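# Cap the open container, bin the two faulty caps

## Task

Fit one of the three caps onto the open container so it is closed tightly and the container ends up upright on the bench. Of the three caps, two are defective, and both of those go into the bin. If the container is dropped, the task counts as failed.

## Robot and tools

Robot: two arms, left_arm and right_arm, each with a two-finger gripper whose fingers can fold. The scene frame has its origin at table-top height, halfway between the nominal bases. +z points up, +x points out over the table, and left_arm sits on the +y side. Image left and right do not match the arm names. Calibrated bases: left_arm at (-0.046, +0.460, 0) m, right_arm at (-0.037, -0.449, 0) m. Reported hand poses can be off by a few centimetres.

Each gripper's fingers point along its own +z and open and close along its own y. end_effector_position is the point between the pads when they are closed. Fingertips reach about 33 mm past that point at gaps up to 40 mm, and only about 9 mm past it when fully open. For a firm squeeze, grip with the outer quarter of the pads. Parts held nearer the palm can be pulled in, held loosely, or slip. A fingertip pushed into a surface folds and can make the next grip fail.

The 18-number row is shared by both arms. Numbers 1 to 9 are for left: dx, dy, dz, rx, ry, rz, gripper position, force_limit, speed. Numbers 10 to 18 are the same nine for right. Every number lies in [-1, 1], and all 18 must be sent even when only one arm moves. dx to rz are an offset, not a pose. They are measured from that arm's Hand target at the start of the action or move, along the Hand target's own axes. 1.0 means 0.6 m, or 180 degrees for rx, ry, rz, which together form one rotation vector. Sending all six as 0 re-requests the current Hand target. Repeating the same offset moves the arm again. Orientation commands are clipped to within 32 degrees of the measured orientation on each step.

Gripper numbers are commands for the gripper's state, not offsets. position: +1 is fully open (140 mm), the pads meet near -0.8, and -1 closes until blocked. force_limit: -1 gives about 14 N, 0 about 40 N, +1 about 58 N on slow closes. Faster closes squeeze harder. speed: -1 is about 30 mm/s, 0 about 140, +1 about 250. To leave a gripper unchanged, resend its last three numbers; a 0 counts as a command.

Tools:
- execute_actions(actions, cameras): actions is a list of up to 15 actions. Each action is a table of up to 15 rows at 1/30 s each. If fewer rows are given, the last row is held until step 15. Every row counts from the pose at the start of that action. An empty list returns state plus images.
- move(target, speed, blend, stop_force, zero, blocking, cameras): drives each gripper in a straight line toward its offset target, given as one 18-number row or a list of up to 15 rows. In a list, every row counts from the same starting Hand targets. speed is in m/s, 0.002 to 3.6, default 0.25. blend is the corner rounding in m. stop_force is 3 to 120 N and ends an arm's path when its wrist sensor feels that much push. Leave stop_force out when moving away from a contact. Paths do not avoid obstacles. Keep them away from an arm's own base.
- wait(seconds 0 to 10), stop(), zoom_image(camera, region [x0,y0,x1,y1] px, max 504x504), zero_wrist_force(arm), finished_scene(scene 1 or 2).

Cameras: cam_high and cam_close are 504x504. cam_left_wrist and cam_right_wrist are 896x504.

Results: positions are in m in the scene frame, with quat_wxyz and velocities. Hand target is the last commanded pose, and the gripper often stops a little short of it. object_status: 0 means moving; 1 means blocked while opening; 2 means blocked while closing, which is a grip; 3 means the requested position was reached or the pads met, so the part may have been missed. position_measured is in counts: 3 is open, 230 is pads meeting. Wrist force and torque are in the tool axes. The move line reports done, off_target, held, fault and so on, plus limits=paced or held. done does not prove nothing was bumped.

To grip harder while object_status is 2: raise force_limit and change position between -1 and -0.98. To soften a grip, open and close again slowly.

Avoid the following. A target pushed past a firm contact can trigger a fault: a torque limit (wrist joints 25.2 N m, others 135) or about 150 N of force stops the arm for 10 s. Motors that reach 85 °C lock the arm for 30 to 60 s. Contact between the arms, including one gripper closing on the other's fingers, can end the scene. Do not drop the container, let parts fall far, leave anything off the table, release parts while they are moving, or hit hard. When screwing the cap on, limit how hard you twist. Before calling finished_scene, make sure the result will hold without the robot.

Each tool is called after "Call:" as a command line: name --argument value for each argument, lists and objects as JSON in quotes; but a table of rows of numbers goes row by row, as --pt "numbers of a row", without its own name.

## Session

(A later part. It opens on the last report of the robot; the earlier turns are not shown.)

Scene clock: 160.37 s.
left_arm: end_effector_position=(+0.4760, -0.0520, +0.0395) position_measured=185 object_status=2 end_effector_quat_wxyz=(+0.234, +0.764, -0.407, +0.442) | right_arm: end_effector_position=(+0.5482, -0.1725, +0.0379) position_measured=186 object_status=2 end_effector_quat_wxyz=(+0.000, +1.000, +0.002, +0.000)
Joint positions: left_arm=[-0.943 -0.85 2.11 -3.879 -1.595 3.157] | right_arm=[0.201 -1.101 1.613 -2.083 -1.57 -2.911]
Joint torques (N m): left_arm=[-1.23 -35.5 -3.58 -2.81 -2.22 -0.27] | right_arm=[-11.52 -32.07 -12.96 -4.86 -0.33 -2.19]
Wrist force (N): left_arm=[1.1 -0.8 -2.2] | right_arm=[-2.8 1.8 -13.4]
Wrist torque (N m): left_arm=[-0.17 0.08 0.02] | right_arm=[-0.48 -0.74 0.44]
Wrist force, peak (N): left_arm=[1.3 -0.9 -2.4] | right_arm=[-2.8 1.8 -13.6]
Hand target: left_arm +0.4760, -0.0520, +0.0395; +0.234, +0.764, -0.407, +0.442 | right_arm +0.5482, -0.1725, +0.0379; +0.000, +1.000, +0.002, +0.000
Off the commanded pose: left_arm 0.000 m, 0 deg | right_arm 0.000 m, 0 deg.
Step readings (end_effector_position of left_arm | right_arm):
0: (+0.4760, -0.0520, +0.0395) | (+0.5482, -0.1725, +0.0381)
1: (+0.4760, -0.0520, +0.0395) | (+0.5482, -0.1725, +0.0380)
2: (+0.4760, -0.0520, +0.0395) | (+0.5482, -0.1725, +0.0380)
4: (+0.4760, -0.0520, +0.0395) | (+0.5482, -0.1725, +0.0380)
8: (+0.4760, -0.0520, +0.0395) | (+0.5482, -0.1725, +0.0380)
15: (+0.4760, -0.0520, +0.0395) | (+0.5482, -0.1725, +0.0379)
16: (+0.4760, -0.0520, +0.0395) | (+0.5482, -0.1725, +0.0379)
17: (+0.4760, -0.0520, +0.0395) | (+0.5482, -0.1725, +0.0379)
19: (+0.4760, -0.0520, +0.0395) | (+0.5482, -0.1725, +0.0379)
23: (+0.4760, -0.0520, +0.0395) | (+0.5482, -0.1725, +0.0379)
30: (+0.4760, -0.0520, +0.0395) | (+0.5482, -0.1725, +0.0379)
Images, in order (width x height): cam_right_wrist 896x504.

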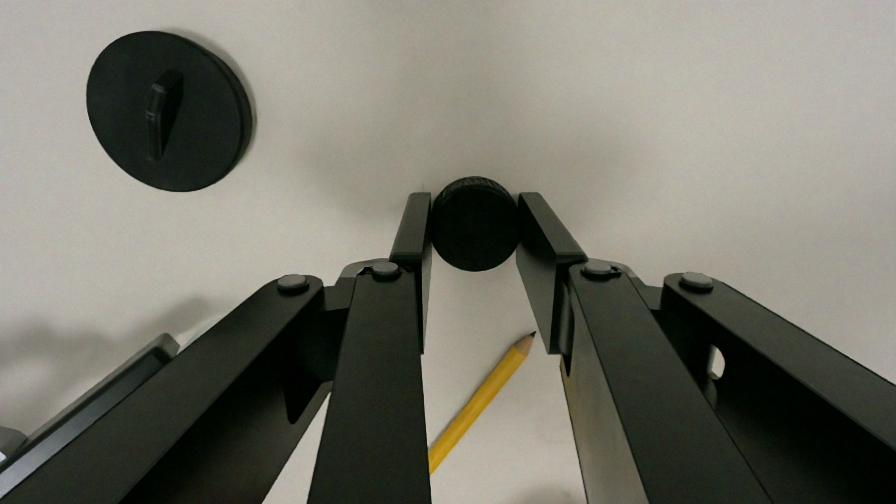

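Call:
move --pt "0 0 0 0 0 0 -1 0 -1 0 0 -0.2 0 0 0 -1 0 -1" --pt "0 0 0 0 0 0 -1 0 -1 -0.0937 -0.1672 -0.2 0 0 0 -1 0 -1" --pt "0 0 0 0 0 0 -1 0 -1 -0.0937 -0.1672 -0.12 0 0 0 -1 0 -1" --speed '[0.2,0.25,0.1]' --blend '[0.03,0.02,0]' --cameras '["cam_close","cam_left_wrist"]'

Call:
zoom_image --camera "cam_left_wrist" --region '[386, 50, 566, 230]'

Call:
zoom_image --camera "cam_close" --region '[90, 230, 230, 400]'

Scene clock: 163.07 s.
left_arm: end_effector_position=(+0.4760, -0.0520, +0.0395) position_measured=185 object_status=2 end_effector_quat_wxyz=(+0.234, +0.764, -0.407, +0.442) | right_arm: end_effector_position=(+0.4917, -0.0724, +0.1102) position_measured=186 object_status=2 end_effector_quat_wxyz=(+0.000, +1.000, +0.002, +0.000)
Joint positions: left_arm=[-0.943 -0.85 2.11 -3.879 -1.595 3.157] | right_arm=[0.379 -1.168 1.511 -1.914 -1.57 -2.733]
Joint torques (N m): left_arm=[-0.68 -36.09 -3.83 -2.79 -1.91 -0.48] | right_arm=[11.76 -32.82 -15.88 -5.17 -1.04 2.41]
Wrist force (N): left_arm=[1.0 -0.7 -2.2] | right_arm=[1.6 1.5 -0.2]
Wrist torque (N m): left_arm=[-0.16 0.10 0.02] | right_arm=[-0.42 -0.72 0.30]
Wrist force, peak (N): left_arm=[1.3 -1.0 -2.3] | right_arm=[-2.6 1.7 -13.8]
Hand target: left_arm +0.4760, -0.0520, +0.0395; +0.234, +0.764, -0.407, +0.442 | right_arm +0.4917, -0.0724, +0.1101; +0.000, +1.000, +0.002, +0.000
Off the commanded pose: left_arm 0.000 m, 0 deg | right_arm 0.000 m, 0 deg.
move: done
Images, in order (width x height): cam_close 504x504, cam_left_wrist 896x504.

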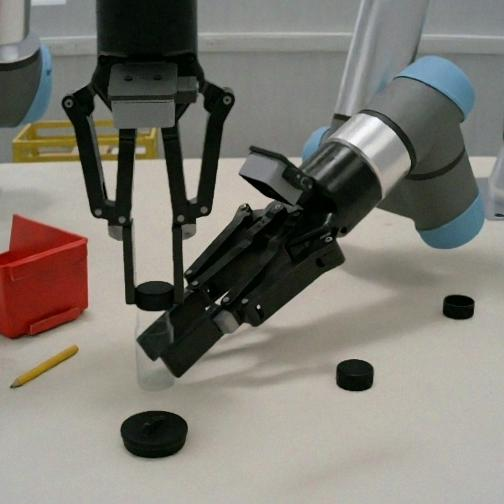

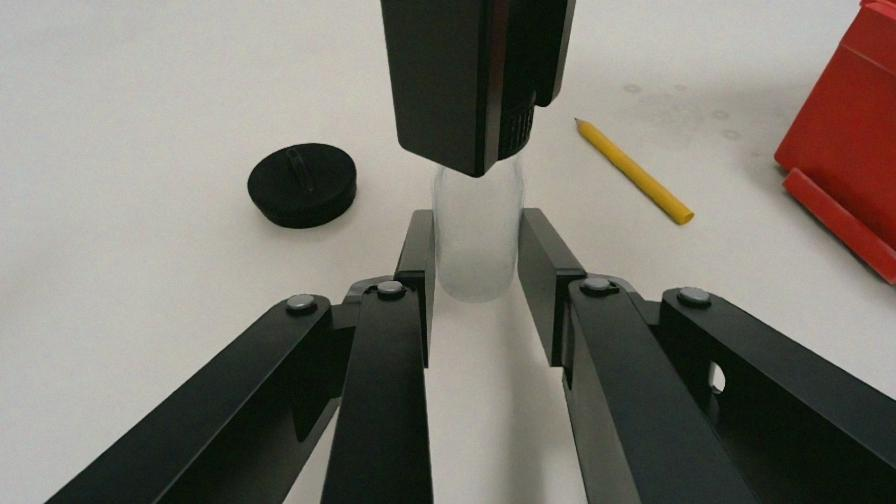

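Scaled by 2.800.

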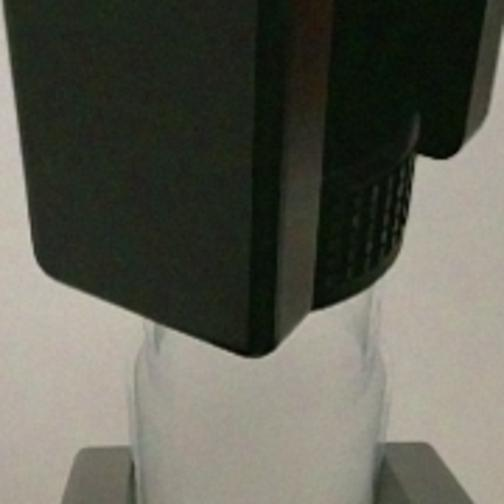

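Scaled by 2.965.

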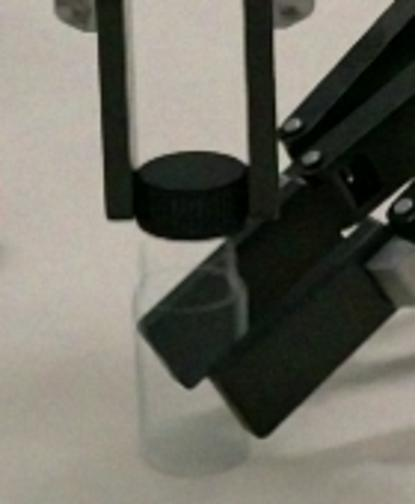

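Call:
move --pt "0 0 0 0 0 0 -1 0 -1 0 0 0 0 0 0.5 -1 0 -1" --pt "0 0 0 0 0 0 -1 0 -1 0 0 0 0 0 1 -1 0 -1" --speed 1.0 --blend '[0.01,0]' --cameras '["cam_close","cam_left_wrist"]'

Call:
zoom_image --camera "cam_left_wrist" --region '[386, 50, 566, 230]'

Call:
zoom_image --camera "cam_close" --region '[90, 230, 230, 400]'

Scene clock: 166.87 s.
left_arm: end_effector_position=(+0.4760, -0.0520, +0.0395) position_measured=185 object_status=2 end_effector_quat_wxyz=(+0.234, +0.764, -0.407, +0.442) | right_arm: end_effector_position=(+0.4917, -0.0724, +0.1101) position_measured=186 object_status=2 end_effector_quat_wxyz=(+0.000, -0.002, +1.000, +0.000)
Joint positions: left_arm=[-0.943 -0.85 2.11 -3.879 -1.595 3.157] | right_arm=[0.379 -1.167 1.511 -1.914 -1.57 0.408]
Joint torques (N m): left_arm=[-1.6 -35.55 -3.11 -3.16 -1.86 -0.6] | right_arm=[11.15 -31.08 -35.86 -0.23 -1.64 2.41]
Wrist force (N): left_arm=[1.2 -0.9 -2.4] | right_arm=[2.0 1.4 -0.1]
Wrist torque (N m): left_arm=[-0.18 0.08 0.03] | right_arm=[-0.43 -0.83 0.28]
Wrist force, peak (N): left_arm=[1.3 -0.8 -2.4] | right_arm=[2.5 1.3 -0.3]
Hand target: left_arm +0.4760, -0.0520, +0.0395; +0.234, +0.764, -0.407, +0.442 | right_arm +0.4917, -0.0724, +0.1101; +0.000, -0.002, +1.000, +0.000
Off the commanded pose: left_arm 0.000 m, 0 deg | right_arm 0.000 m, 0 deg.
move: done
Images, in order (width x height): cam_close 504x504, cam_left_wrist 896x504.

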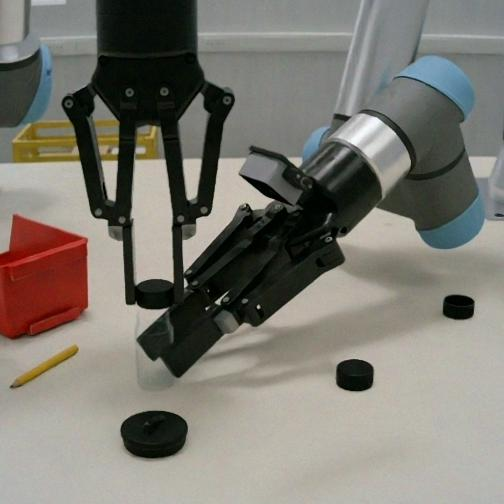

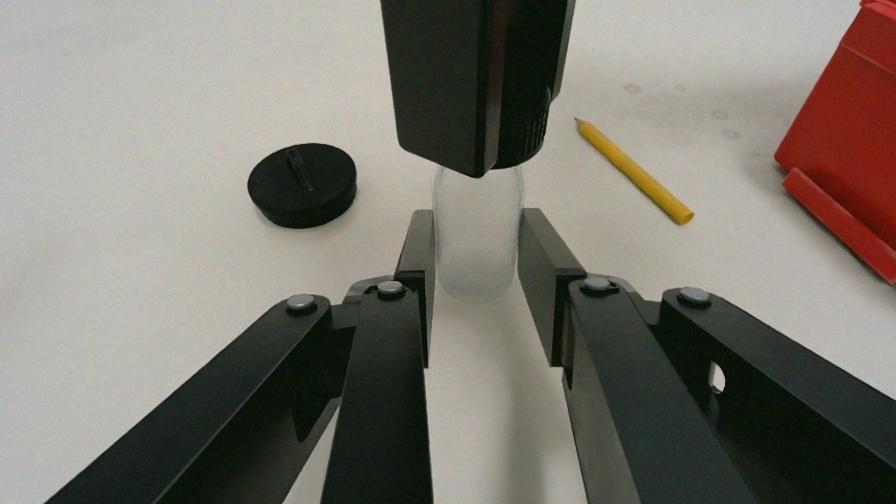

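Scaled by 2.800.

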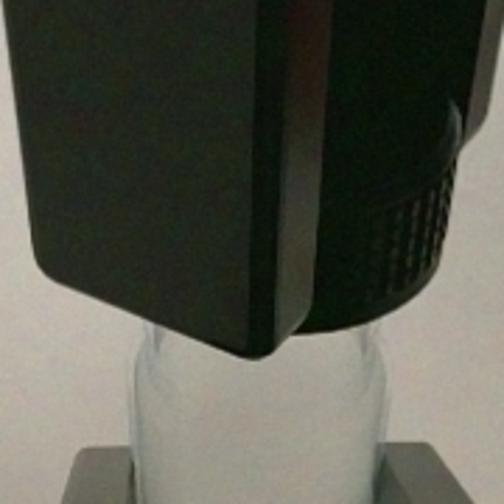

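Scaled by 2.965.

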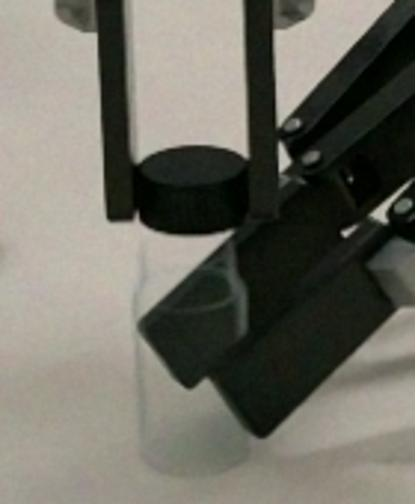

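Call:
move --pt "0 0 0 0 0 0 -1 0 -1 0.0016 0.0006 0 0 0 -0.5 -1 0 -1" --pt "0 0 0 0 0 0 -1 0 -1 0.0032 0.0012 0 0 0 -1 -1 0 -1" --speed 1.0 --blend '[0.001,0]' --cameras '["cam_close","cam_left_wrist"]'

Call:
move --target '[0,0,0,0,0,0,-1,0,-1,0,0,0.025,0,0,0,-1,0,-1]' --speed 0.008 --stop_force 4 --cameras '["cam_close","cam_left_wrist"]'

Call:
zoom_image --camera "cam_left_wrist" --region '[386, 50, 566, 230]'

Call:
zoom_image --camera "cam_close" --region '[90, 230, 230, 400]'

Scene clock: 173.87 s.
left_arm: end_effector_position=(+0.4760, -0.0520, +0.0395) position_measured=185 object_status=2 end_effector_quat_wxyz=(+0.234, +0.764, -0.407, +0.442) | right_arm: end_effector_position=(+0.4897, -0.0717, +0.1101) position_measured=186 object_status=2 end_effector_quat_wxyz=(+0.000, +1.000, +0.002, +0.000)
Joint positions: left_arm=[-0.943 -0.85 2.11 -3.879 -1.595 3.157] | right_arm=[0.381 -1.17 1.515 -1.915 -1.57 -2.731]
Joint torques (N m): left_arm=[-0.7 -36.02 -4.48 -3.13 -1.94 -0.67] | right_arm=[-9.41 -32.19 -34.13 -0.41 1.39 -2.22]
Wrist force (N): left_arm=[1.0 -0.7 -2.2] | right_arm=[1.7 1.5 -0.1]
Wrist torque (N m): left_arm=[-0.15 0.12 0.02] | right_arm=[-0.43 -0.75 0.42]
Wrist force, peak (N): left_arm=[1.2 -0.9 -2.5] | right_arm=[2.2 1.3 -0.1]
Hand target: left_arm +0.4760, -0.0520, +0.0395; +0.234, +0.764, -0.407, +0.442 | right_arm +0.4897, -0.0717, +0.1101; +0.000, +1.000, +0.002, +0.000
Off the commanded pose: left_arm 0.000 m, 0 deg | right_arm 0.000 m, 0 deg.
move: done
Images, in order (width x height): cam_close 504x504, cam_left_wrist 896x504.

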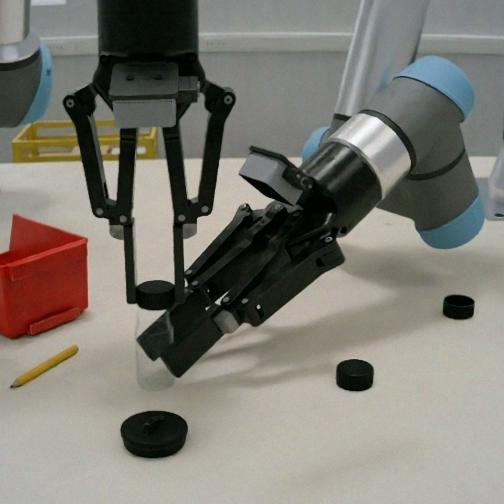

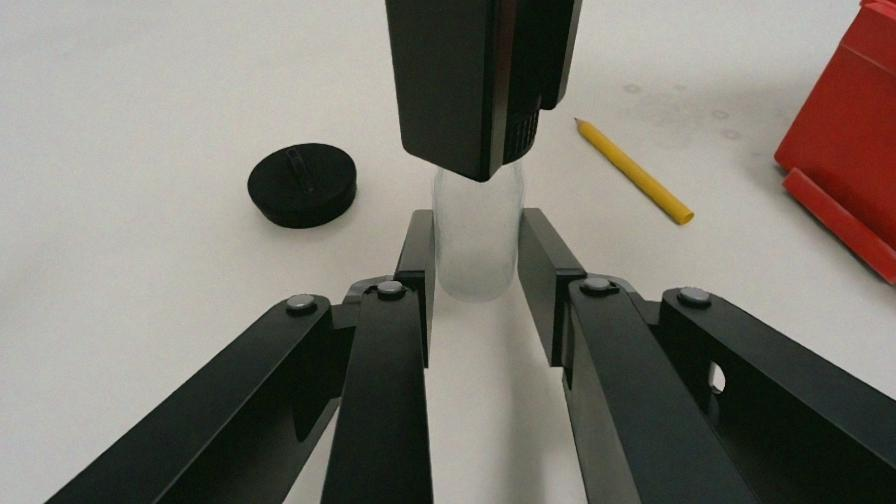

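Scene clock: 176.13 s.
left_arm: end_effector_position=(+0.4760, -0.0520, +0.0395) position_measured=185 object_status=2 end_effector_quat_wxyz=(+0.234, +0.764, -0.407, +0.442) | right_arm: end_effector_position=(+0.4897, -0.0717, +0.1026) position_measured=186 object_status=2 end_effector_quat_wxyz=(+0.000, +1.000, +0.002, +0.000)
Joint positions: left_arm=[-0.943 -0.85 2.11 -3.879 -1.595 3.157] | right_arm=[0.381 -1.164 1.526 -1.933 -1.57 -2.731]
Joint torques (N m): left_arm=[-0.91 -36.89 -4.18 -3.05 -1.97 -0.57] | right_arm=[-10.79 -50.75 -32.12 -0.28 1.15 -1.66]
Wrist force (N): left_arm=[1.1 -0.6 -1.9] | right_arm=[1.9 1.1 -3.1]
Wrist torque (N m): left_arm=[-0.14 0.09 0.05] | right_arm=[-0.49 -0.71 0.42]
Wrist force, peak (N): left_arm=[1.2 -0.9 -2.5] | right_arm=[-1.6 2.4 -13.9]
Hand target: left_arm +0.4760, -0.0520, +0.0395; +0.234, +0.764, -0.407, +0.442 | right_arm +0.4897, -0.0717, +0.1026; +0.000, +1.000, +0.002, +0.000 (not the last commanded pose)
Off the commanded pose: left_arm 0.000 m, 0 deg | right_arm 0.008 m, 0 deg.
move: contact (right_arm)
Images, in order (width x height): cam_close 504x504, cam_left_wrist 896x504.

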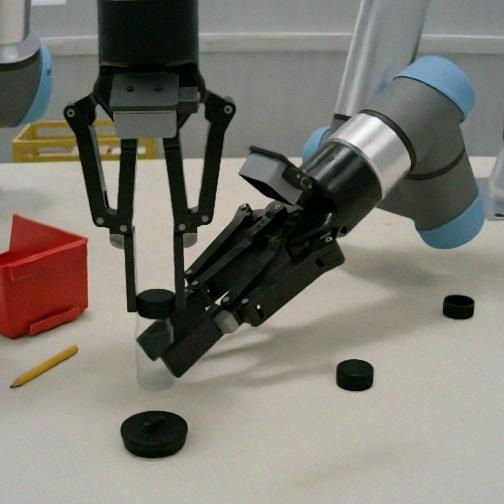

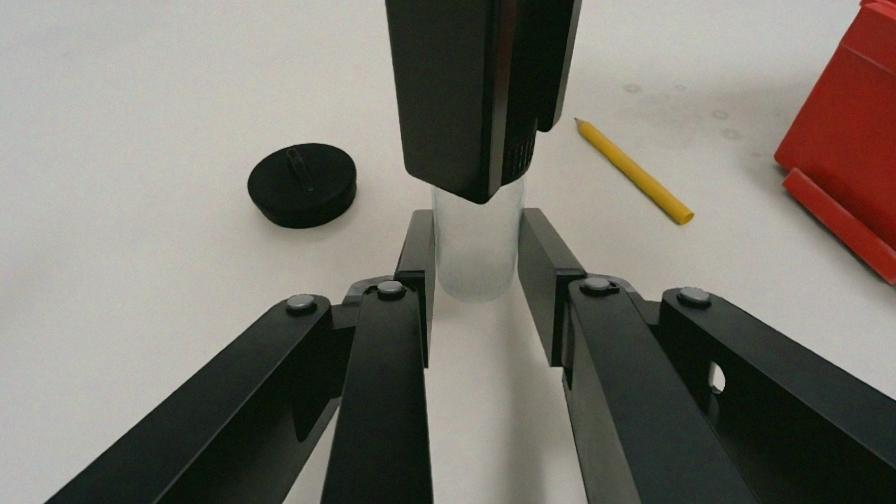

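Scaled by 2.800.

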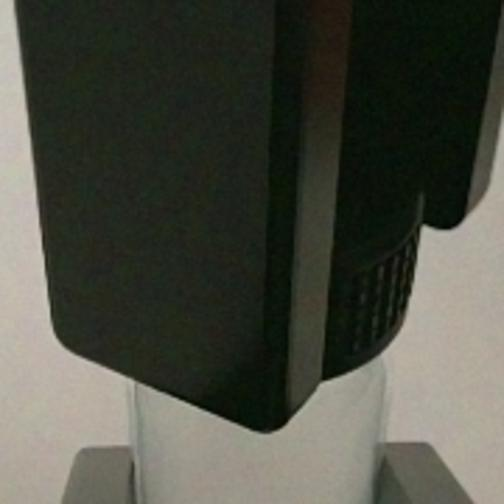

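Scaled by 2.965.

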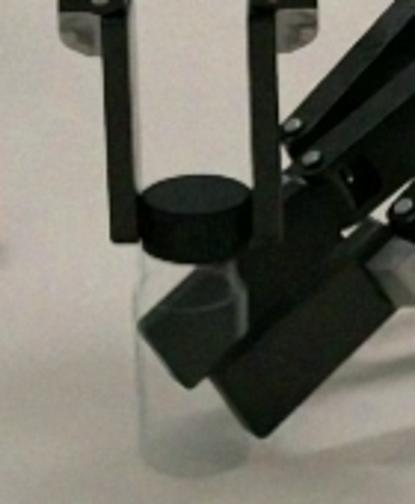

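Call:
move --pt "0 0 0 0 0 0 -1 0 -1 0.0009 -0.0016 0 0 0 0.1667 -1 0 -1" --pt "0 0 0 0 0 0 -1 0 -1 0.0025 -0.0026 0 0 0 0.3333 -1 0 -1" --pt "0 0 0 0 0 0 -1 0 -1 0.0043 -0.0027 0 0 0 0.5 -1 0 -1" --speed 0.5 --blend '[0.0005,0.0005,0]'

Call:
move --pt "0 0 0 0 0 0 -1 0 -1 0.0009 -0.0016 0 0 0 0.1667 -1 0 -1" --pt "0 0 0 0 0 0 -1 0 -1 0.0025 -0.0026 0 0 0 0.3333 -1 0 -1" --pt "0 0 0 0 0 0 -1 0 -1 0.0043 -0.0027 0 0 0 0.5 -1 0 -1" --speed 0.5 --blend '[0.0005,0.0005,0]' --cameras '["cam_close","cam_left_wrist"]'

Call:
zoom_image --camera "cam_left_wrist" --region '[386, 50, 566, 230]'

Call:
zoom_image --camera "cam_close" --region '[90, 230, 230, 400]'

Scene clock: 179.83 s.
left_arm: end_effector_position=(+0.4760, -0.0520, +0.0395) position_measured=185 object_status=2 end_effector_quat_wxyz=(+0.234, +0.764, -0.407, +0.442) | right_arm: end_effector_position=(+0.4923, -0.0701, +0.1026) position_measured=186 object_status=2 end_effector_quat_wxyz=(+0.000, +0.708, -0.706, -0.001)
Joint positions: left_arm=[-0.943 -0.85 2.11 -3.879 -1.595 3.157] | right_arm=[0.381 -1.157 1.516 -1.929 -1.57 -1.16]
Joint torques (N m): left_arm=[0.37 -35.89 -3.32 -3.08 -1.87 -0.62] | right_arm=[9.4 -31.26 -32.63 -0.08 -1.5 2.65]
Wrist force (N): left_arm=[1.4 -0.8 -1.8] | right_arm=[1.0 0.9 -2.4]
Wrist torque (N m): left_arm=[-0.17 0.04 0.03] | right_arm=[-0.42 -0.77 0.29]
Wrist force, peak (N): left_arm=[1.2 -0.7 -2.7] | right_arm=[2.5 1.2 -3.3]
Hand target: left_arm +0.4760, -0.0520, +0.0395; +0.234, +0.764, -0.407, +0.442 | right_arm +0.4923, -0.0701, +0.1026; +0.000, +0.708, -0.706, -0.001
Off the commanded pose: left_arm 0.000 m, 0 deg | right_arm 0.000 m, 0 deg.
move: done

Scene clock: 182.30 s.
left_arm: end_effector_position=(+0.4760, -0.0520, +0.0395) position_measured=185 object_status=2 end_effector_quat_wxyz=(+0.234, +0.764, -0.407, +0.442) | right_arm: end_effector_position=(+0.4940, -0.0727, +0.1026) position_measured=186 object_status=2 end_effector_quat_wxyz=(+0.000, -0.002, +1.000, +0.000)
Joint positions: left_arm=[-0.943 -0.85 2.11 -3.879 -1.595 3.157] | right_arm=[0.377 -1.157 1.517 -1.93 -1.57 0.406]
Joint torques (N m): left_arm=[-0.29 -35.89 -3.06 -3.09 -1.88 -0.74] | right_arm=[11.14 -31.95 -31.69 0.04 -1.54 2.16]
Wrist force (N): left_arm=[1.4 -1.1 -1.9] | right_arm=[1.7 1.8 -2.8]
Wrist torque (N m): left_arm=[-0.21 0.06 0.02] | right_arm=[-0.47 -0.84 0.27]
Wrist force, peak (N): left_arm=[1.4 -1.0 -2.1] | right_arm=[-0.2 1.5 -8.0]
Hand target: left_arm +0.4760, -0.0520, +0.0395; +0.234, +0.764, -0.407, +0.442 | right_arm +0.4939, -0.0727, +0.1026; +0.000, -0.002, +1.000, +0.000
Off the commanded pose: left_arm 0.000 m, 0 deg | right_arm 0.000 m, 0 deg.
move: done
Images, in order (width x height): cam_close 504x504, cam_left_wrist 896x504.

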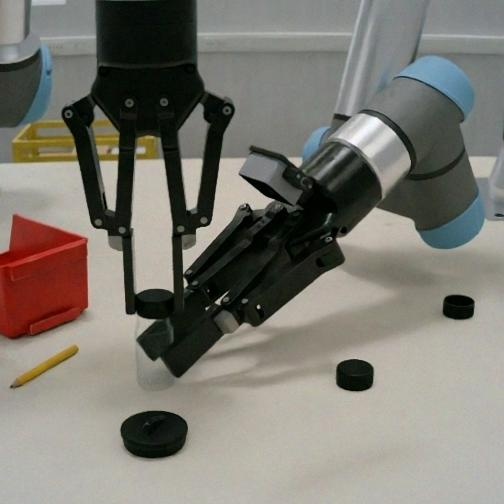

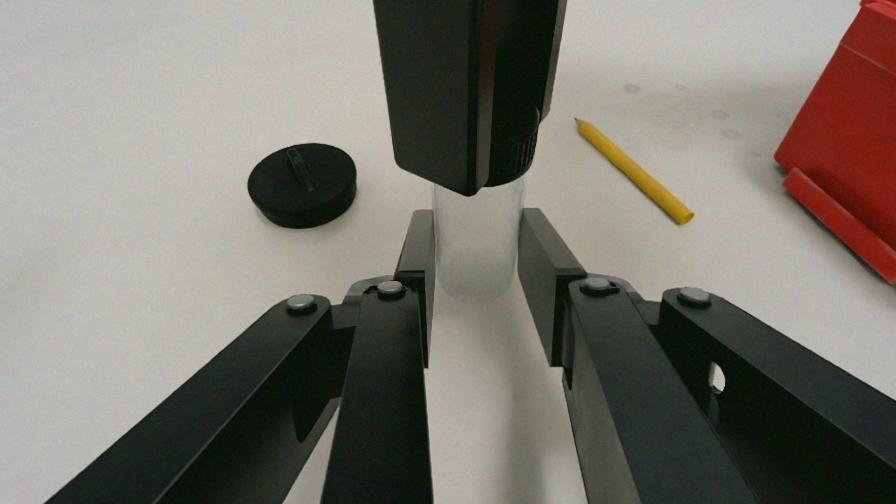

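Scaled by 2.800.

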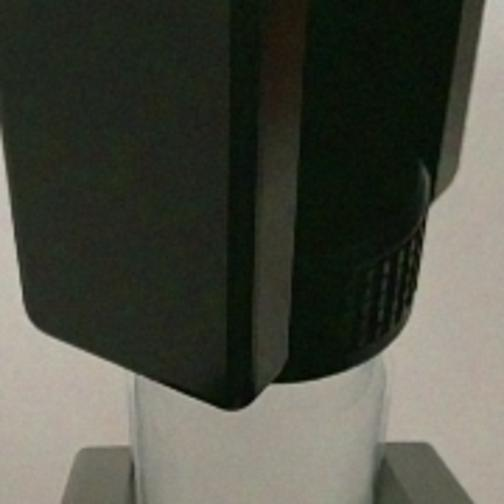

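Scaled by 2.965.

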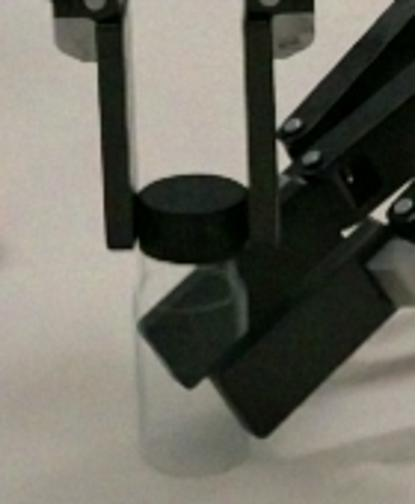

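Call:
move --pt "0 0 0 0 0 0 -1 0 -1 0.0009 -0.0016 0 0 0 0.1667 -1 0 -1" --pt "0 0 0 0 0 0 -1 0 -1 0.0025 -0.0026 0 0 0 0.3333 -1 0 -1" --pt "0 0 0 0 0 0 -1 0 -1 0.0043 -0.0027 0 0 0 0.5 -1 0 -1" --speed 0.5 --blend '[0.0005,0.0005,0]'

Call:
move --pt "0 0 0 0 0 0 -1 0 -1 0.0009 -0.0016 0 0 0 0.1667 -1 0 -1" --pt "0 0 0 0 0 0 -1 0 -1 0.0025 -0.0026 0 0 0 0.3333 -1 0 -1" --pt "0 0 0 0 0 0 -1 0 -1 0.0043 -0.0027 0 0 0 0.5 -1 0 -1" --speed 0.5 --blend '[0.0005,0.0005,0]'

Call:
move --target '[0,0,0,0,0,0,-1,0,-1,0,0,0.025,0,0,0,-1,0,-1]' --speed 0.008 --stop_force 6 --zero false

Scene clock: 185.13 s.
left_arm: end_effector_position=(+0.4760, -0.0520, +0.0395) position_measured=185 object_status=2 end_effector_quat_wxyz=(+0.234, +0.764, -0.407, +0.442) | right_arm: end_effector_position=(+0.4914, -0.0743, +0.1026) position_measured=186 object_status=2 end_effector_quat_wxyz=(-0.001, +0.706, +0.708, +0.000)
Joint positions: left_arm=[-0.943 -0.85 2.11 -3.879 -1.595 3.157] | right_arm=[0.376 -1.164 1.527 -1.933 -1.57 1.976]
Joint torques (N m): left_arm=[0.21 -35.78 -1.88 -2.92 -1.83 -0.67] | right_arm=[11.89 -29.79 -30.05 0.24 -1.81 2.33]
Wrist force (N): left_arm=[1.4 -1.1 -1.1] | right_arm=[3.0 1.3 -5.0]
Wrist torque (N m): left_arm=[-0.14 0.08 0.02] | right_arm=[-0.44 -0.80 0.31]
Wrist force, peak (N): left_arm=[1.4 -0.8 -2.4] | right_arm=[3.4 1.6 -6.0]
Hand target: left_arm +0.4760, -0.0520, +0.0395; +0.234, +0.764, -0.407, +0.442 | right_arm +0.4914, -0.0743, +0.1026; -0.001, +0.706, +0.708, +0.000
Off the commanded pose: left_arm 0.000 m, 0 deg | right_arm 0.000 m, 0 deg.
move: done

Scene clock: 187.60 s.
left_arm: end_effector_position=(+0.4760, -0.0520, +0.0395) position_measured=185 object_status=2 end_effector_quat_wxyz=(+0.234, +0.764, -0.407, +0.442) | right_arm: end_effector_position=(+0.4897, -0.0717, +0.1026) position_measured=186 object_status=2 end_effector_quat_wxyz=(+0.000, +1.000, +0.002, +0.000)
Joint positions: left_arm=[-0.943 -0.85 2.11 -3.879 -1.595 3.157] | right_arm=[0.381 -1.164 1.526 -1.933 -1.57 3.552]
Joint torques (N m): left_arm=[-0.27 -35.79 -3.07 -2.98 -1.88 -0.78] | right_arm=[11.54 -30.36 -31.99 -0.02 -1.17 2.17]
Wrist force (N): left_arm=[1.1 -0.9 -2.0] | right_arm=[2.1 1.1 -1.8]
Wrist torque (N m): left_arm=[-0.17 0.09 0.03] | right_arm=[-0.49 -0.77 0.29]
Wrist force, peak (N): left_arm=[1.3 -0.7 -2.9] | right_arm=[4.0 1.3 -8.7]
Hand target: left_arm +0.4760, -0.0520, +0.0395; +0.234, +0.764, -0.407, +0.442 | right_arm +0.4897, -0.0717, +0.1026; +0.000, +1.000, +0.002, +0.000
Off the commanded pose: left_arm 0.000 m, 0 deg | right_arm 0.000 m, 0 deg.
move: done

Scene clock: 189.00 s.
left_arm: end_effector_position=(+0.4760, -0.0520, +0.0395) position_measured=185 object_status=2 end_effector_quat_wxyz=(+0.234, +0.764, -0.407, +0.442) | right_arm: end_effector_position=(+0.4897, -0.0717, +0.1025) position_measured=186 object_status=2 end_effector_quat_wxyz=(+0.000, +1.000, +0.002, -0.001)
Joint positions: left_arm=[-0.943 -0.85 2.11 -3.879 -1.595 3.157] | right_arm=[0.381 -1.164 1.526 -1.933 -1.57 3.552]
Joint torques (N m): left_arm=[-0.06 -37.03 -3.39 -3.25 -1.8 -0.87] | right_arm=[8.86 -47.93 -31.77 0.13 0 -0.13]
Wrist force (N): left_arm=[1.3 -0.7 -1.3] | right_arm=[1.7 1.1 -6.6]
Wrist torque (N m): left_arm=[-0.14 0.09 0.04] | right_arm=[-0.53 -0.72 0.31]
Wrist force, peak (N): left_arm=[1.2 -0.9 -2.2] | right_arm=[1.1 1.1 -10.9]
Hand target: left_arm +0.4760, -0.0520, +0.0395; +0.234, +0.764, -0.407, +0.442 | right_arm +0.4897, -0.0717, +0.1025; +0.000, +1.000, +0.002, -0.001 (not the last commanded pose)
Off the commanded pose: left_arm 0.000 m, 0 deg | right_arm 0.015 m, 0 deg.
move: contact (right_arm)

Call:
move --target '[0,0,0,0,0,0,-1,0,-1,0.0013,0,0.005,0,0,0,-1,0,-1]' --speed 0.006 --stop_force 9 --zero false

Call:
move --target '[0,0,0,0,0,0,-1,0,-1,0,0.0013,0.003,0,0,0,-1,0,-1]' --speed 0.006 --stop_force 9 --zero false

Call:
move --target '[0,0,0,0,0,0,-1,0,-1,-0.0026,0,0.003,0,0,0,-1,0,-1]' --speed 0.006 --stop_force 9 --zero false

Scene clock: 192.97 s.
left_arm: end_effector_position=(+0.4760, -0.0520, +0.0395) position_measured=185 object_status=2 end_effector_quat_wxyz=(+0.234, +0.764, -0.407, +0.442) | right_arm: end_effector_position=(+0.4898, -0.0717, +0.1025) position_measured=186 object_status=2 end_effector_quat_wxyz=(+0.000, +1.000, +0.002, +0.000)
Joint positions: left_arm=[-0.943 -0.85 2.11 -3.879 -1.595 3.157] | right_arm=[0.381 -1.164 1.526 -1.933 -1.57 3.552]
Joint torques (N m): left_arm=[0.22 -36.82 -2.64 -3.12 -1.91 -0.87] | right_arm=[-1.89 -46.96 -29.92 0.36 0.54 0.81]
Wrist force (N): left_arm=[1.5 -0.6 -1.4] | right_arm=[2.0 0.9 -8.1]
Wrist torque (N m): left_arm=[-0.14 0.09 0.04] | right_arm=[-0.55 -0.71 0.30]
Wrist force, peak (N): left_arm=[1.7 -2.3 -0.2] | right_arm=[0.6 1.3 -13.6]
Hand target: left_arm +0.4760, -0.0520, +0.0395; +0.234, +0.764, -0.407, +0.442 | right_arm +0.4898, -0.0717, +0.1025; +0.000, +1.000, +0.002, +0.000 (not the last commanded pose)
Off the commanded pose: left_arm 0.000 m, 0 deg | right_arm 0.003 m, 0 deg.
move: contact (right_arm)

Scene clock: 194.17 s.
left_arm: end_effector_position=(+0.4760, -0.0520, +0.0395) position_measured=185 object_status=2 end_effector_quat_wxyz=(+0.234, +0.764, -0.407, +0.442) | right_arm: end_effector_position=(+0.4898, -0.0717, +0.1025) position_measured=186 object_status=2 end_effector_quat_wxyz=(+0.000, +1.000, +0.002, +0.000)
Joint positions: left_arm=[-0.943 -0.85 2.11 -3.879 -1.595 3.157] | right_arm=[0.381 -1.164 1.526 -1.933 -1.57 3.552]
Joint torques (N m): left_arm=[-0.3 -36.11 -3.14 -3.17 -1.8 -0.73] | right_arm=[2.8 -39.23 -30.44 0.49 0.22 0]
Wrist force (N): left_arm=[1.2 -0.4 -1.5] | right_arm=[2.1 0.9 -7.7]
Wrist torque (N m): left_arm=[-0.16 0.12 0.04] | right_arm=[-0.54 -0.71 0.30]
Wrist force, peak (N): left_arm=[1.6 -0.4 -1.6] | right_arm=[0.1 1.4 -14.1]
Hand target: left_arm +0.4760, -0.0520, +0.0395; +0.234, +0.764, -0.407, +0.442 | right_arm +0.4898, -0.0717, +0.1025; +0.000, +1.000, +0.002, +0.000 (not the last commanded pose)
Off the commanded pose: left_arm 0.000 m, 0 deg | right_arm 0.002 m, 0 deg.
move: contact (right_arm)

Scene clock: 195.27 s.
left_arm: end_effector_position=(+0.4760, -0.0520, +0.0395) position_measured=185 object_status=2 end_effector_quat_wxyz=(+0.234, +0.764, -0.407, +0.442) | right_arm: end_effector_position=(+0.4898, -0.0717, +0.1024) position_measured=186 object_status=2 end_effector_quat_wxyz=(+0.000, +1.000, +0.002, +0.000)
Joint positions: left_arm=[-0.943 -0.85 2.11 -3.879 -1.595 3.157] | right_arm=[0.381 -1.164 1.526 -1.933 -1.57 3.552]
Joint torques (N m): left_arm=[0.59 -36.03 -3.75 -3.21 -1.82 -0.85] | right_arm=[-0.85 -25.54 -30.34 0.57 0.26 0.35]
Wrist force (N): left_arm=[1.7 -0.1 -1.3] | right_arm=[2.6 0.8 -9.0]
Wrist torque (N m): left_arm=[-0.13 0.08 0.04] | right_arm=[-0.56 -0.74 0.29]
Wrist force, peak (N): left_arm=[1.6 -0.4 -1.5] | right_arm=[2.0 0.6 -14.2]
Hand target: left_arm +0.4760, -0.0520, +0.0395; +0.234, +0.764, -0.407, +0.442 | right_arm +0.4898, -0.0717, +0.1024; +0.000, +1.000, +0.002, +0.000 (not the last commanded pose)
Off the commanded pose: left_arm 0.000 m, 0 deg | right_arm 0.002 m, 0 deg.
move: contact (right_arm)

Call:
move --pt "0 0 0 0 0 0 -1 0 -1 0 0 -0.0013 0 0 0 -1 0 -1" --pt "0 0 0 0 0 0 -1 0 -1 0.0017 0 -0.0013 0 0 0 -1 0 -1" --speed 0.02

Call:
move --target '[0,0,0,0,0,0,-1,0,-1,0,0,0.01,0,0,0,-1,0,-1]' --speed 0.006 --stop_force 5

Call:
move --pt "0 0 0 0 0 0 -1 0 -1 0 0 -0.0013 0 0 0 -1 0 -1" --pt "0 0 0 0 0 0 -1 0 -1 -0.0033 0 -0.0013 0 0 0 -1 0 -1" --speed 0.02

Call:
move --target '[0,0,0,0,0,0,-1,0,-1,0,0,0.01,0,0,0,-1,0,-1]' --speed 0.006 --stop_force 5

Scene clock: 196.70 s.
left_arm: end_effector_position=(+0.4760, -0.0520, +0.0395) position_measured=185 object_status=2 end_effector_quat_wxyz=(+0.234, +0.764, -0.407, +0.442) | right_arm: end_effector_position=(+0.4907, -0.0717, +0.1033) position_measured=186 object_status=2 end_effector_quat_wxyz=(+0.000, +1.000, +0.002, +0.000)
Joint positions: left_arm=[-0.943 -0.85 2.11 -3.879 -1.595 3.157] | right_arm=[0.38 -1.163 1.523 -1.93 -1.57 3.551]
Joint torques (N m): left_arm=[-0.3 -36.12 -3.97 -3.39 -1.87 -0.74] | right_arm=[-13.56 -31.58 -34.79 -0.34 0.07 -1.88]
Wrist force (N): left_arm=[1.3 -1.3 -2.2] | right_arm=[1.8 1.6 0.1]
Wrist torque (N m): left_arm=[-0.17 0.07 0.02] | right_arm=[-0.41 -0.77 0.41]
Wrist force, peak (N): left_arm=[1.2 -1.4 -2.5] | right_arm=[2.4 0.9 -10.2]
Hand target: left_arm +0.4760, -0.0520, +0.0395; +0.234, +0.764, -0.407, +0.442 | right_arm +0.4908, -0.0717, +0.1032; +0.000, +1.000, +0.002, +0.000
Off the commanded pose: left_arm 0.000 m, 0 deg | right_arm 0.000 m, 0 deg.
move: done

Scene clock: 198.20 s.
left_arm: end_effector_position=(+0.4760, -0.0520, +0.0395) position_measured=185 object_status=2 end_effector_quat_wxyz=(+0.234, +0.764, -0.407, +0.442) | right_arm: end_effector_position=(+0.4908, -0.0717, +0.1026) position_measured=186 object_status=2 end_effector_quat_wxyz=(+0.000, +1.000, +0.002, +0.000)
Joint positions: left_arm=[-0.943 -0.85 2.11 -3.879 -1.595 3.157] | right_arm=[0.38 -1.162 1.523 -1.932 -1.57 3.551]
Joint torques (N m): left_arm=[-0.02 -35.38 -3.71 -3.06 -1.73 -0.98] | right_arm=[-10.49 -49.3 -31.27 -0.4 0.08 -2.14]
Wrist force (N): left_arm=[1.4 -1.4 -1.4] | right_arm=[0.8 1.4 -5.6]
Wrist torque (N m): left_arm=[-0.15 0.08 0.04] | right_arm=[-0.53 -0.71 0.42]
Wrist force, peak (N): left_arm=[1.3 -1.3 -2.5] | right_arm=[-1.0 2.1 -11.9]
Hand target: left_arm +0.4760, -0.0520, +0.0395; +0.234, +0.764, -0.407, +0.442 | right_arm +0.4909, -0.0717, +0.1026; +0.000, +1.000, +0.002, +0.000 (not the last commanded pose)
Off the commanded pose: left_arm 0.000 m, 0 deg | right_arm 0.005 m, 0 deg.
move: contact (right_arm)

Scene clock: 199.20 s.
left_arm: end_effector_position=(+0.4760, -0.0520, +0.0395) position_measured=185 object_status=2 end_effector_quat_wxyz=(+0.234, +0.764, -0.407, +0.442) | right_arm: end_effector_position=(+0.4890, -0.0717, +0.1034) position_measured=186 object_status=2 end_effector_quat_wxyz=(+0.000, +1.000, +0.002, +0.000)
Joint positions: left_arm=[-0.943 -0.85 2.11 -3.879 -1.595 3.157] | right_arm=[0.381 -1.166 1.527 -1.932 -1.57 3.552]
Joint torques (N m): left_arm=[-0.25 -35.84 -3.08 -3.23 -1.79 -0.89] | right_arm=[11.72 -53.63 -17.53 -5 0.21 2.23]
Wrist force (N): left_arm=[1.2 -1.2 -2.4] | right_arm=[1.6 1.5 -0.1]
Wrist torque (N m): left_arm=[-0.17 0.11 0.03] | right_arm=[-0.43 -0.73 0.30]
Wrist force, peak (N): left_arm=[1.3 -1.2 -2.6] | right_arm=[0.9 1.5 -5.9]
Hand target: left_arm +0.4760, -0.0520, +0.0395; +0.234, +0.764, -0.407, +0.442 | right_arm +0.4889, -0.0717, +0.1033; +0.000, +1.000, +0.002, +0.000
Off the commanded pose: left_arm 0.000 m, 0 deg | right_arm 0.000 m, 0 deg.
move: done

Scene clock: 200.73 s.
left_arm: end_effector_position=(+0.4760, -0.0520, +0.0395) position_measured=185 object_status=2 end_effector_quat_wxyz=(+0.234, +0.764, -0.407, +0.442) | right_arm: end_effector_position=(+0.4889, -0.0717, +0.1026) position_measured=186 object_status=2 end_effector_quat_wxyz=(+0.000, +1.000, +0.002, +0.000)
Joint positions: left_arm=[-0.943 -0.85 2.11 -3.879 -1.595 3.157] | right_arm=[0.381 -1.166 1.529 -1.934 -1.57 3.552]
Joint torques (N m): left_arm=[0.86 -36.04 -2.44 -3.21 -1.51 -0.92] | right_arm=[7.36 -47.9 -32.65 -0.31 0.24 2.01]
Wrist force (N): left_arm=[1.3 -1.2 -2.0] | right_arm=[1.4 1.4 -4.9]
Wrist torque (N m): left_arm=[-0.16 0.07 0.04] | right_arm=[-0.56 -0.73 0.31]
Wrist force, peak (N): left_arm=[1.3 -1.2 -2.4] | right_arm=[0.0 1.9 -12.3]
Hand target: left_arm +0.4760, -0.0520, +0.0395; +0.234, +0.764, -0.407, +0.442 | right_arm +0.4889, -0.0717, +0.1026; +0.000, +1.000, +0.002, +0.000 (not the last commanded pose)
Off the commanded pose: left_arm 0.000 m, 0 deg | right_arm 0.005 m, 0 deg.
move: contact (right_arm)

Call:
move --pt "0 0 0 0 0 0 -1 0 -1 0 0 -0.2 0 0 0 -1 0 -1" --pt "0 0 0 0 0 0 -1 0 -1 -0.1815 0.2805 -0.2957 0 0 0 -1 0 -1" --speed '[0.2,0.35]' --blend '[0.04,0]' --cameras '["all"]'

Scene clock: 203.43 s.
left_arm: end_effector_position=(+0.4760, -0.0520, +0.0395) position_measured=185 object_status=2 end_effector_quat_wxyz=(+0.234, +0.764, -0.407, +0.442) | right_arm: end_effector_position=(+0.3808, -0.2404, +0.2799) position_measured=186 object_status=2 end_effector_quat_wxyz=(+0.000, +1.000, +0.002, +0.000)
Joint positions: left_arm=[-0.943 -0.85 2.11 -3.879 -1.595 3.157] | right_arm=[0.14 -1.674 1.659 -1.555 -1.57 3.311]
Joint torques (N m): left_arm=[0.31 -36.59 -2.11 -3.21 -1.66 -0.73] | right_arm=[-11.17 -31.43 -16.98 -0.76 1.34 -2.15]
Wrist force (N): left_arm=[1.3 -1.4 -2.3] | right_arm=[2.0 1.0 0.2]
Wrist torque (N m): left_arm=[-0.20 0.06 0.03] | right_arm=[-0.47 -0.77 0.41]
Wrist force, peak (N): left_arm=[1.3 -1.3 -2.5] | right_arm=[1.6 1.8 -5.0]
Hand target: left_arm +0.4760, -0.0520, +0.0395; +0.234, +0.764, -0.407, +0.442 | right_arm +0.3807, -0.2405, +0.2799; +0.000, +1.000, +0.002, +0.000
Off the commanded pose: left_arm 0.000 m, 0 deg | right_arm 0.000 m, 0 deg.
move: done

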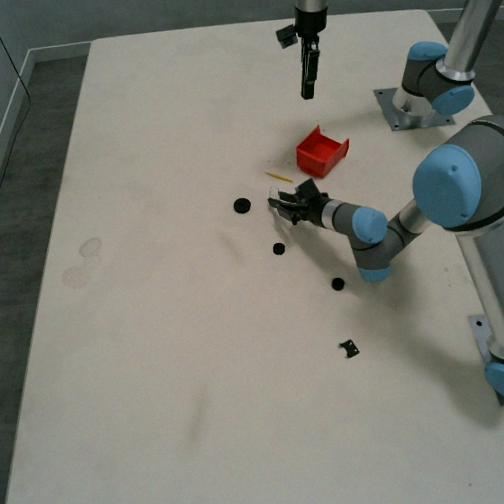

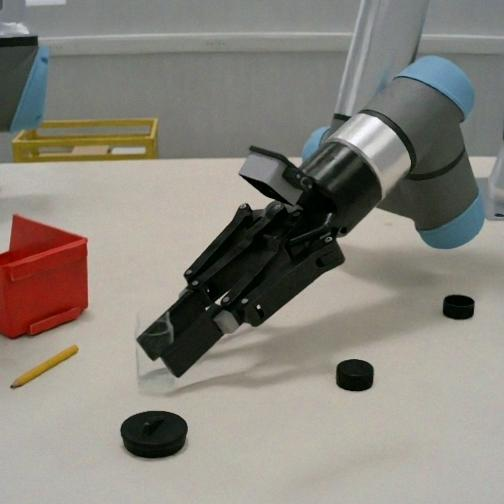

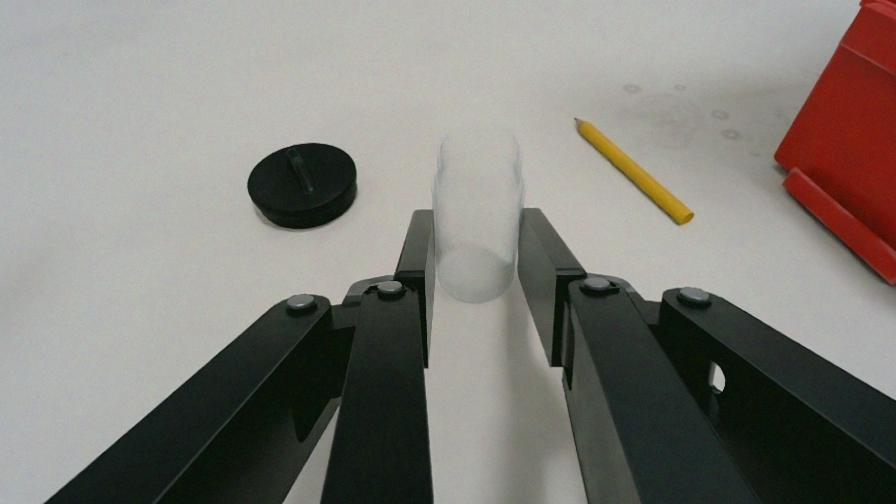

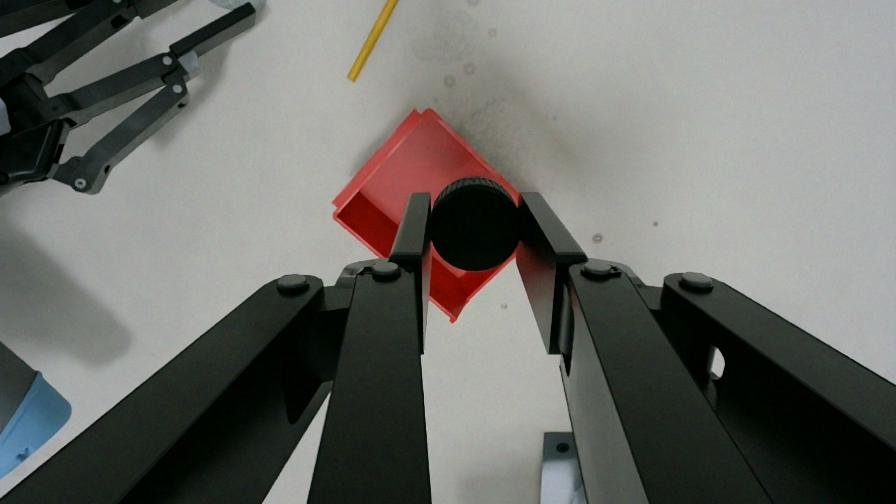

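Call:
move --pt "0 0 0 0 0 0 -1 0 -1 -0.073 -0.0323 0.1 0 0 0 -1 0 -1" --pt "0 0 0 0 0 0 -1 0 -1 -0.073 -0.0323 0.3748 0 0 0 -1 0 -1" --speed '[0.25,0.15]' --blend '[0.02,0]' --cameras '["cam_right_wrist","cam_high"]'

Scene clock: 207.03 s.
left_arm: end_effector_position=(+0.4760, -0.0520, +0.0395) position_measured=185 object_status=2 end_effector_quat_wxyz=(+0.234, +0.764, -0.407, +0.442) | right_arm: end_effector_position=(+0.3367, -0.2211, +0.0552) position_measured=186 object_status=2 end_effector_quat_wxyz=(+0.000, +1.000, +0.002, +0.000)
Joint positions: left_arm=[-0.943 -0.85 2.11 -3.879 -1.595 3.157] | right_arm=[0.205 -1.585 2.184 -2.169 -1.57 3.376]
Joint torques (N m): left_arm=[1.5 -36.21 -2.66 -3.38 -1.51 -0.73] | right_arm=[10.74 -12.24 -13.62 -4.86 0.74 2.24]
Wrist force (N): left_arm=[1.2 -1.3 -2.2] | right_arm=[2.0 0.9 -0.5]
Wrist torque (N m): left_arm=[-0.18 0.07 0.03] | right_arm=[-0.53 -0.77 0.25]
Wrist force, peak (N): left_arm=[1.2 -1.2 -2.6] | right_arm=[3.0 1.4 -1.3]
Hand target: left_arm +0.4760, -0.0520, +0.0395; +0.234, +0.764, -0.407, +0.442 | right_arm +0.3367, -0.2211, +0.0551; +0.000, +1.000, +0.002, +0.000
Off the commanded pose: left_arm 0.000 m, 0 deg | right_arm 0.000 m, 0 deg.
move: done
Images, in order (width x height): cam_high 504x504, cam_right_wrist 896x504.

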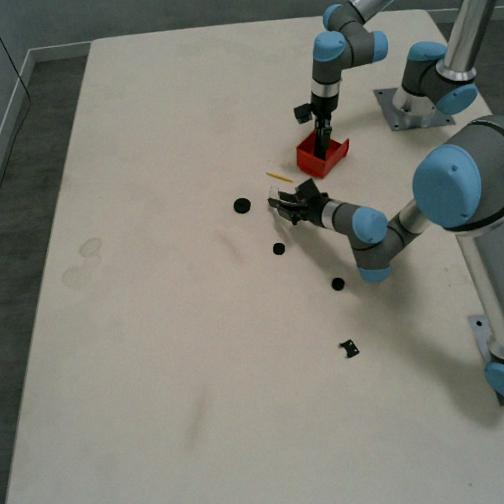

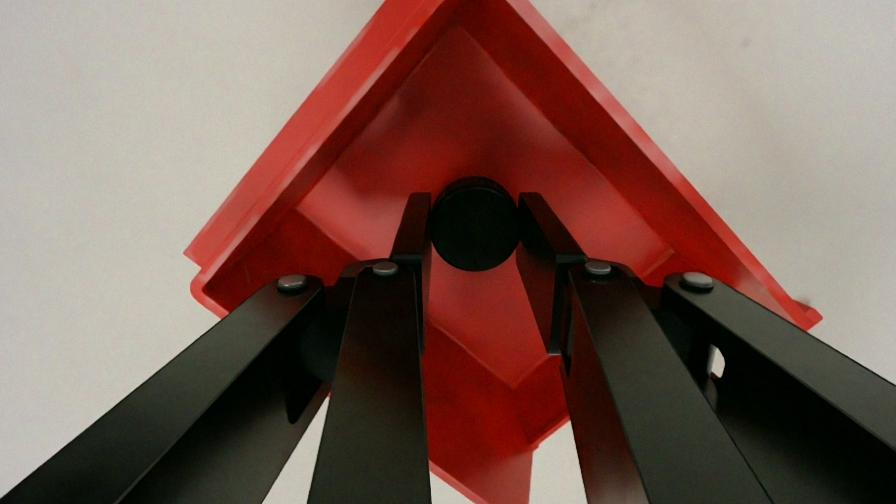

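Call:
move --target '[0,0,0,0,0,0,-1,0,-1,0,0,0.03,0,0,0,-1,0,-1]' --speed 0.015 --stop_force 4

Call:
move --target '[0,0,0,0,0,0,-1,0,-1,0,0,0,0,0,0,-0.3,0,-1]' --speed 0.05 --cameras '["cam_right_wrist"]'

Scene clock: 209.47 s.
left_arm: end_effector_position=(+0.4760, -0.0520, +0.0395) position_measured=185 object_status=2 end_effector_quat_wxyz=(+0.234, +0.764, -0.407, +0.442) | right_arm: end_effector_position=(+0.3367, -0.2211, +0.0425) position_measured=186 object_status=2 end_effector_quat_wxyz=(+0.000, +1.000, +0.002, +0.000)
Joint positions: left_arm=[-0.943 -0.85 2.11 -3.879 -1.595 3.157] | right_arm=[0.205 -1.564 2.203 -2.209 -1.57 3.376]
Joint torques (N m): left_arm=[0.44 -35.55 -1.28 -3.13 -1.71 -0.86] | right_arm=[6.92 -31.24 -30.5 -0.54 0.54 2.27]
Wrist force (N): left_arm=[1.1 -1.4 -2.2] | right_arm=[1.9 0.8 -1.2]
Wrist torque (N m): left_arm=[-0.21 0.11 0.03] | right_arm=[-0.55 -0.74 0.27]
Wrist force, peak (N): left_arm=[1.2 -1.3 -2.6] | right_arm=[-9.2 5.9 -35.1]
Hand target: left_arm +0.4760, -0.0520, +0.0395; +0.234, +0.764, -0.407, +0.442 | right_arm +0.3367, -0.2211, +0.0425; +0.000, +1.000, +0.002, +0.000 (not the last commanded pose)
Off the commanded pose: left_arm 0.000 m, 0 deg | right_arm 0.005 m, 0 deg.
move: contact (right_arm)

Scene clock: 210.17 s.
left_arm: end_effector_position=(+0.4760, -0.0520, +0.0395) position_measured=185 object_status=2 end_effector_quat_wxyz=(+0.234, +0.764, -0.407, +0.442) | right_arm: end_effector_position=(+0.3367, -0.2211, +0.0425) position_measured=167 object_status=0 end_effector_quat_wxyz=(+0.000, +1.000, +0.002, +0.000)
Joint positions: left_arm=[-0.943 -0.85 2.11 -3.879 -1.595 3.157] | right_arm=[0.205 -1.564 2.203 -2.209 -1.57 3.376]
Joint torques (N m): left_arm=[1.26 -36.56 -2.23 -3.13 -1.79 -0.66] | right_arm=[3.44 -31.21 -30.32 -1.32 0.65 1.73]
Wrist force (N): left_arm=[1.2 -1.1 -2.2] | right_arm=[1.8 1.1 -0.8]
Wrist torque (N m): left_arm=[-0.15 0.09 0.03] | right_arm=[-0.47 -0.77 0.27]
Wrist force, peak (N): left_arm=[1.3 -1.2 -2.5] | right_arm=[2.0 1.2 -1.3]
Hand target: left_arm +0.4760, -0.0520, +0.0395; +0.234, +0.764, -0.407, +0.442 | right_arm +0.3367, -0.2211, +0.0425; +0.000, +1.000, +0.002, +0.000
Off the commanded pose: left_arm 0.000 m, 0 deg | right_arm 0.000 m, 0 deg.
move: done
Images, in order (width x height): cam_right_wrist 896x504.

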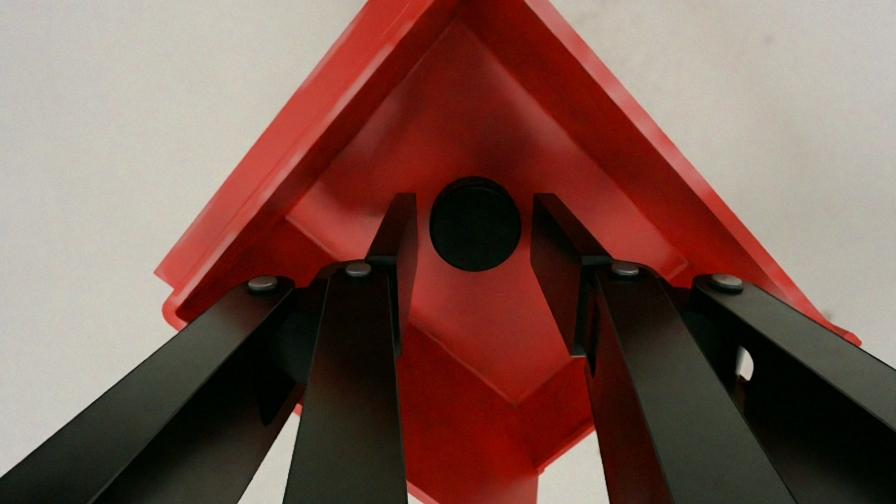

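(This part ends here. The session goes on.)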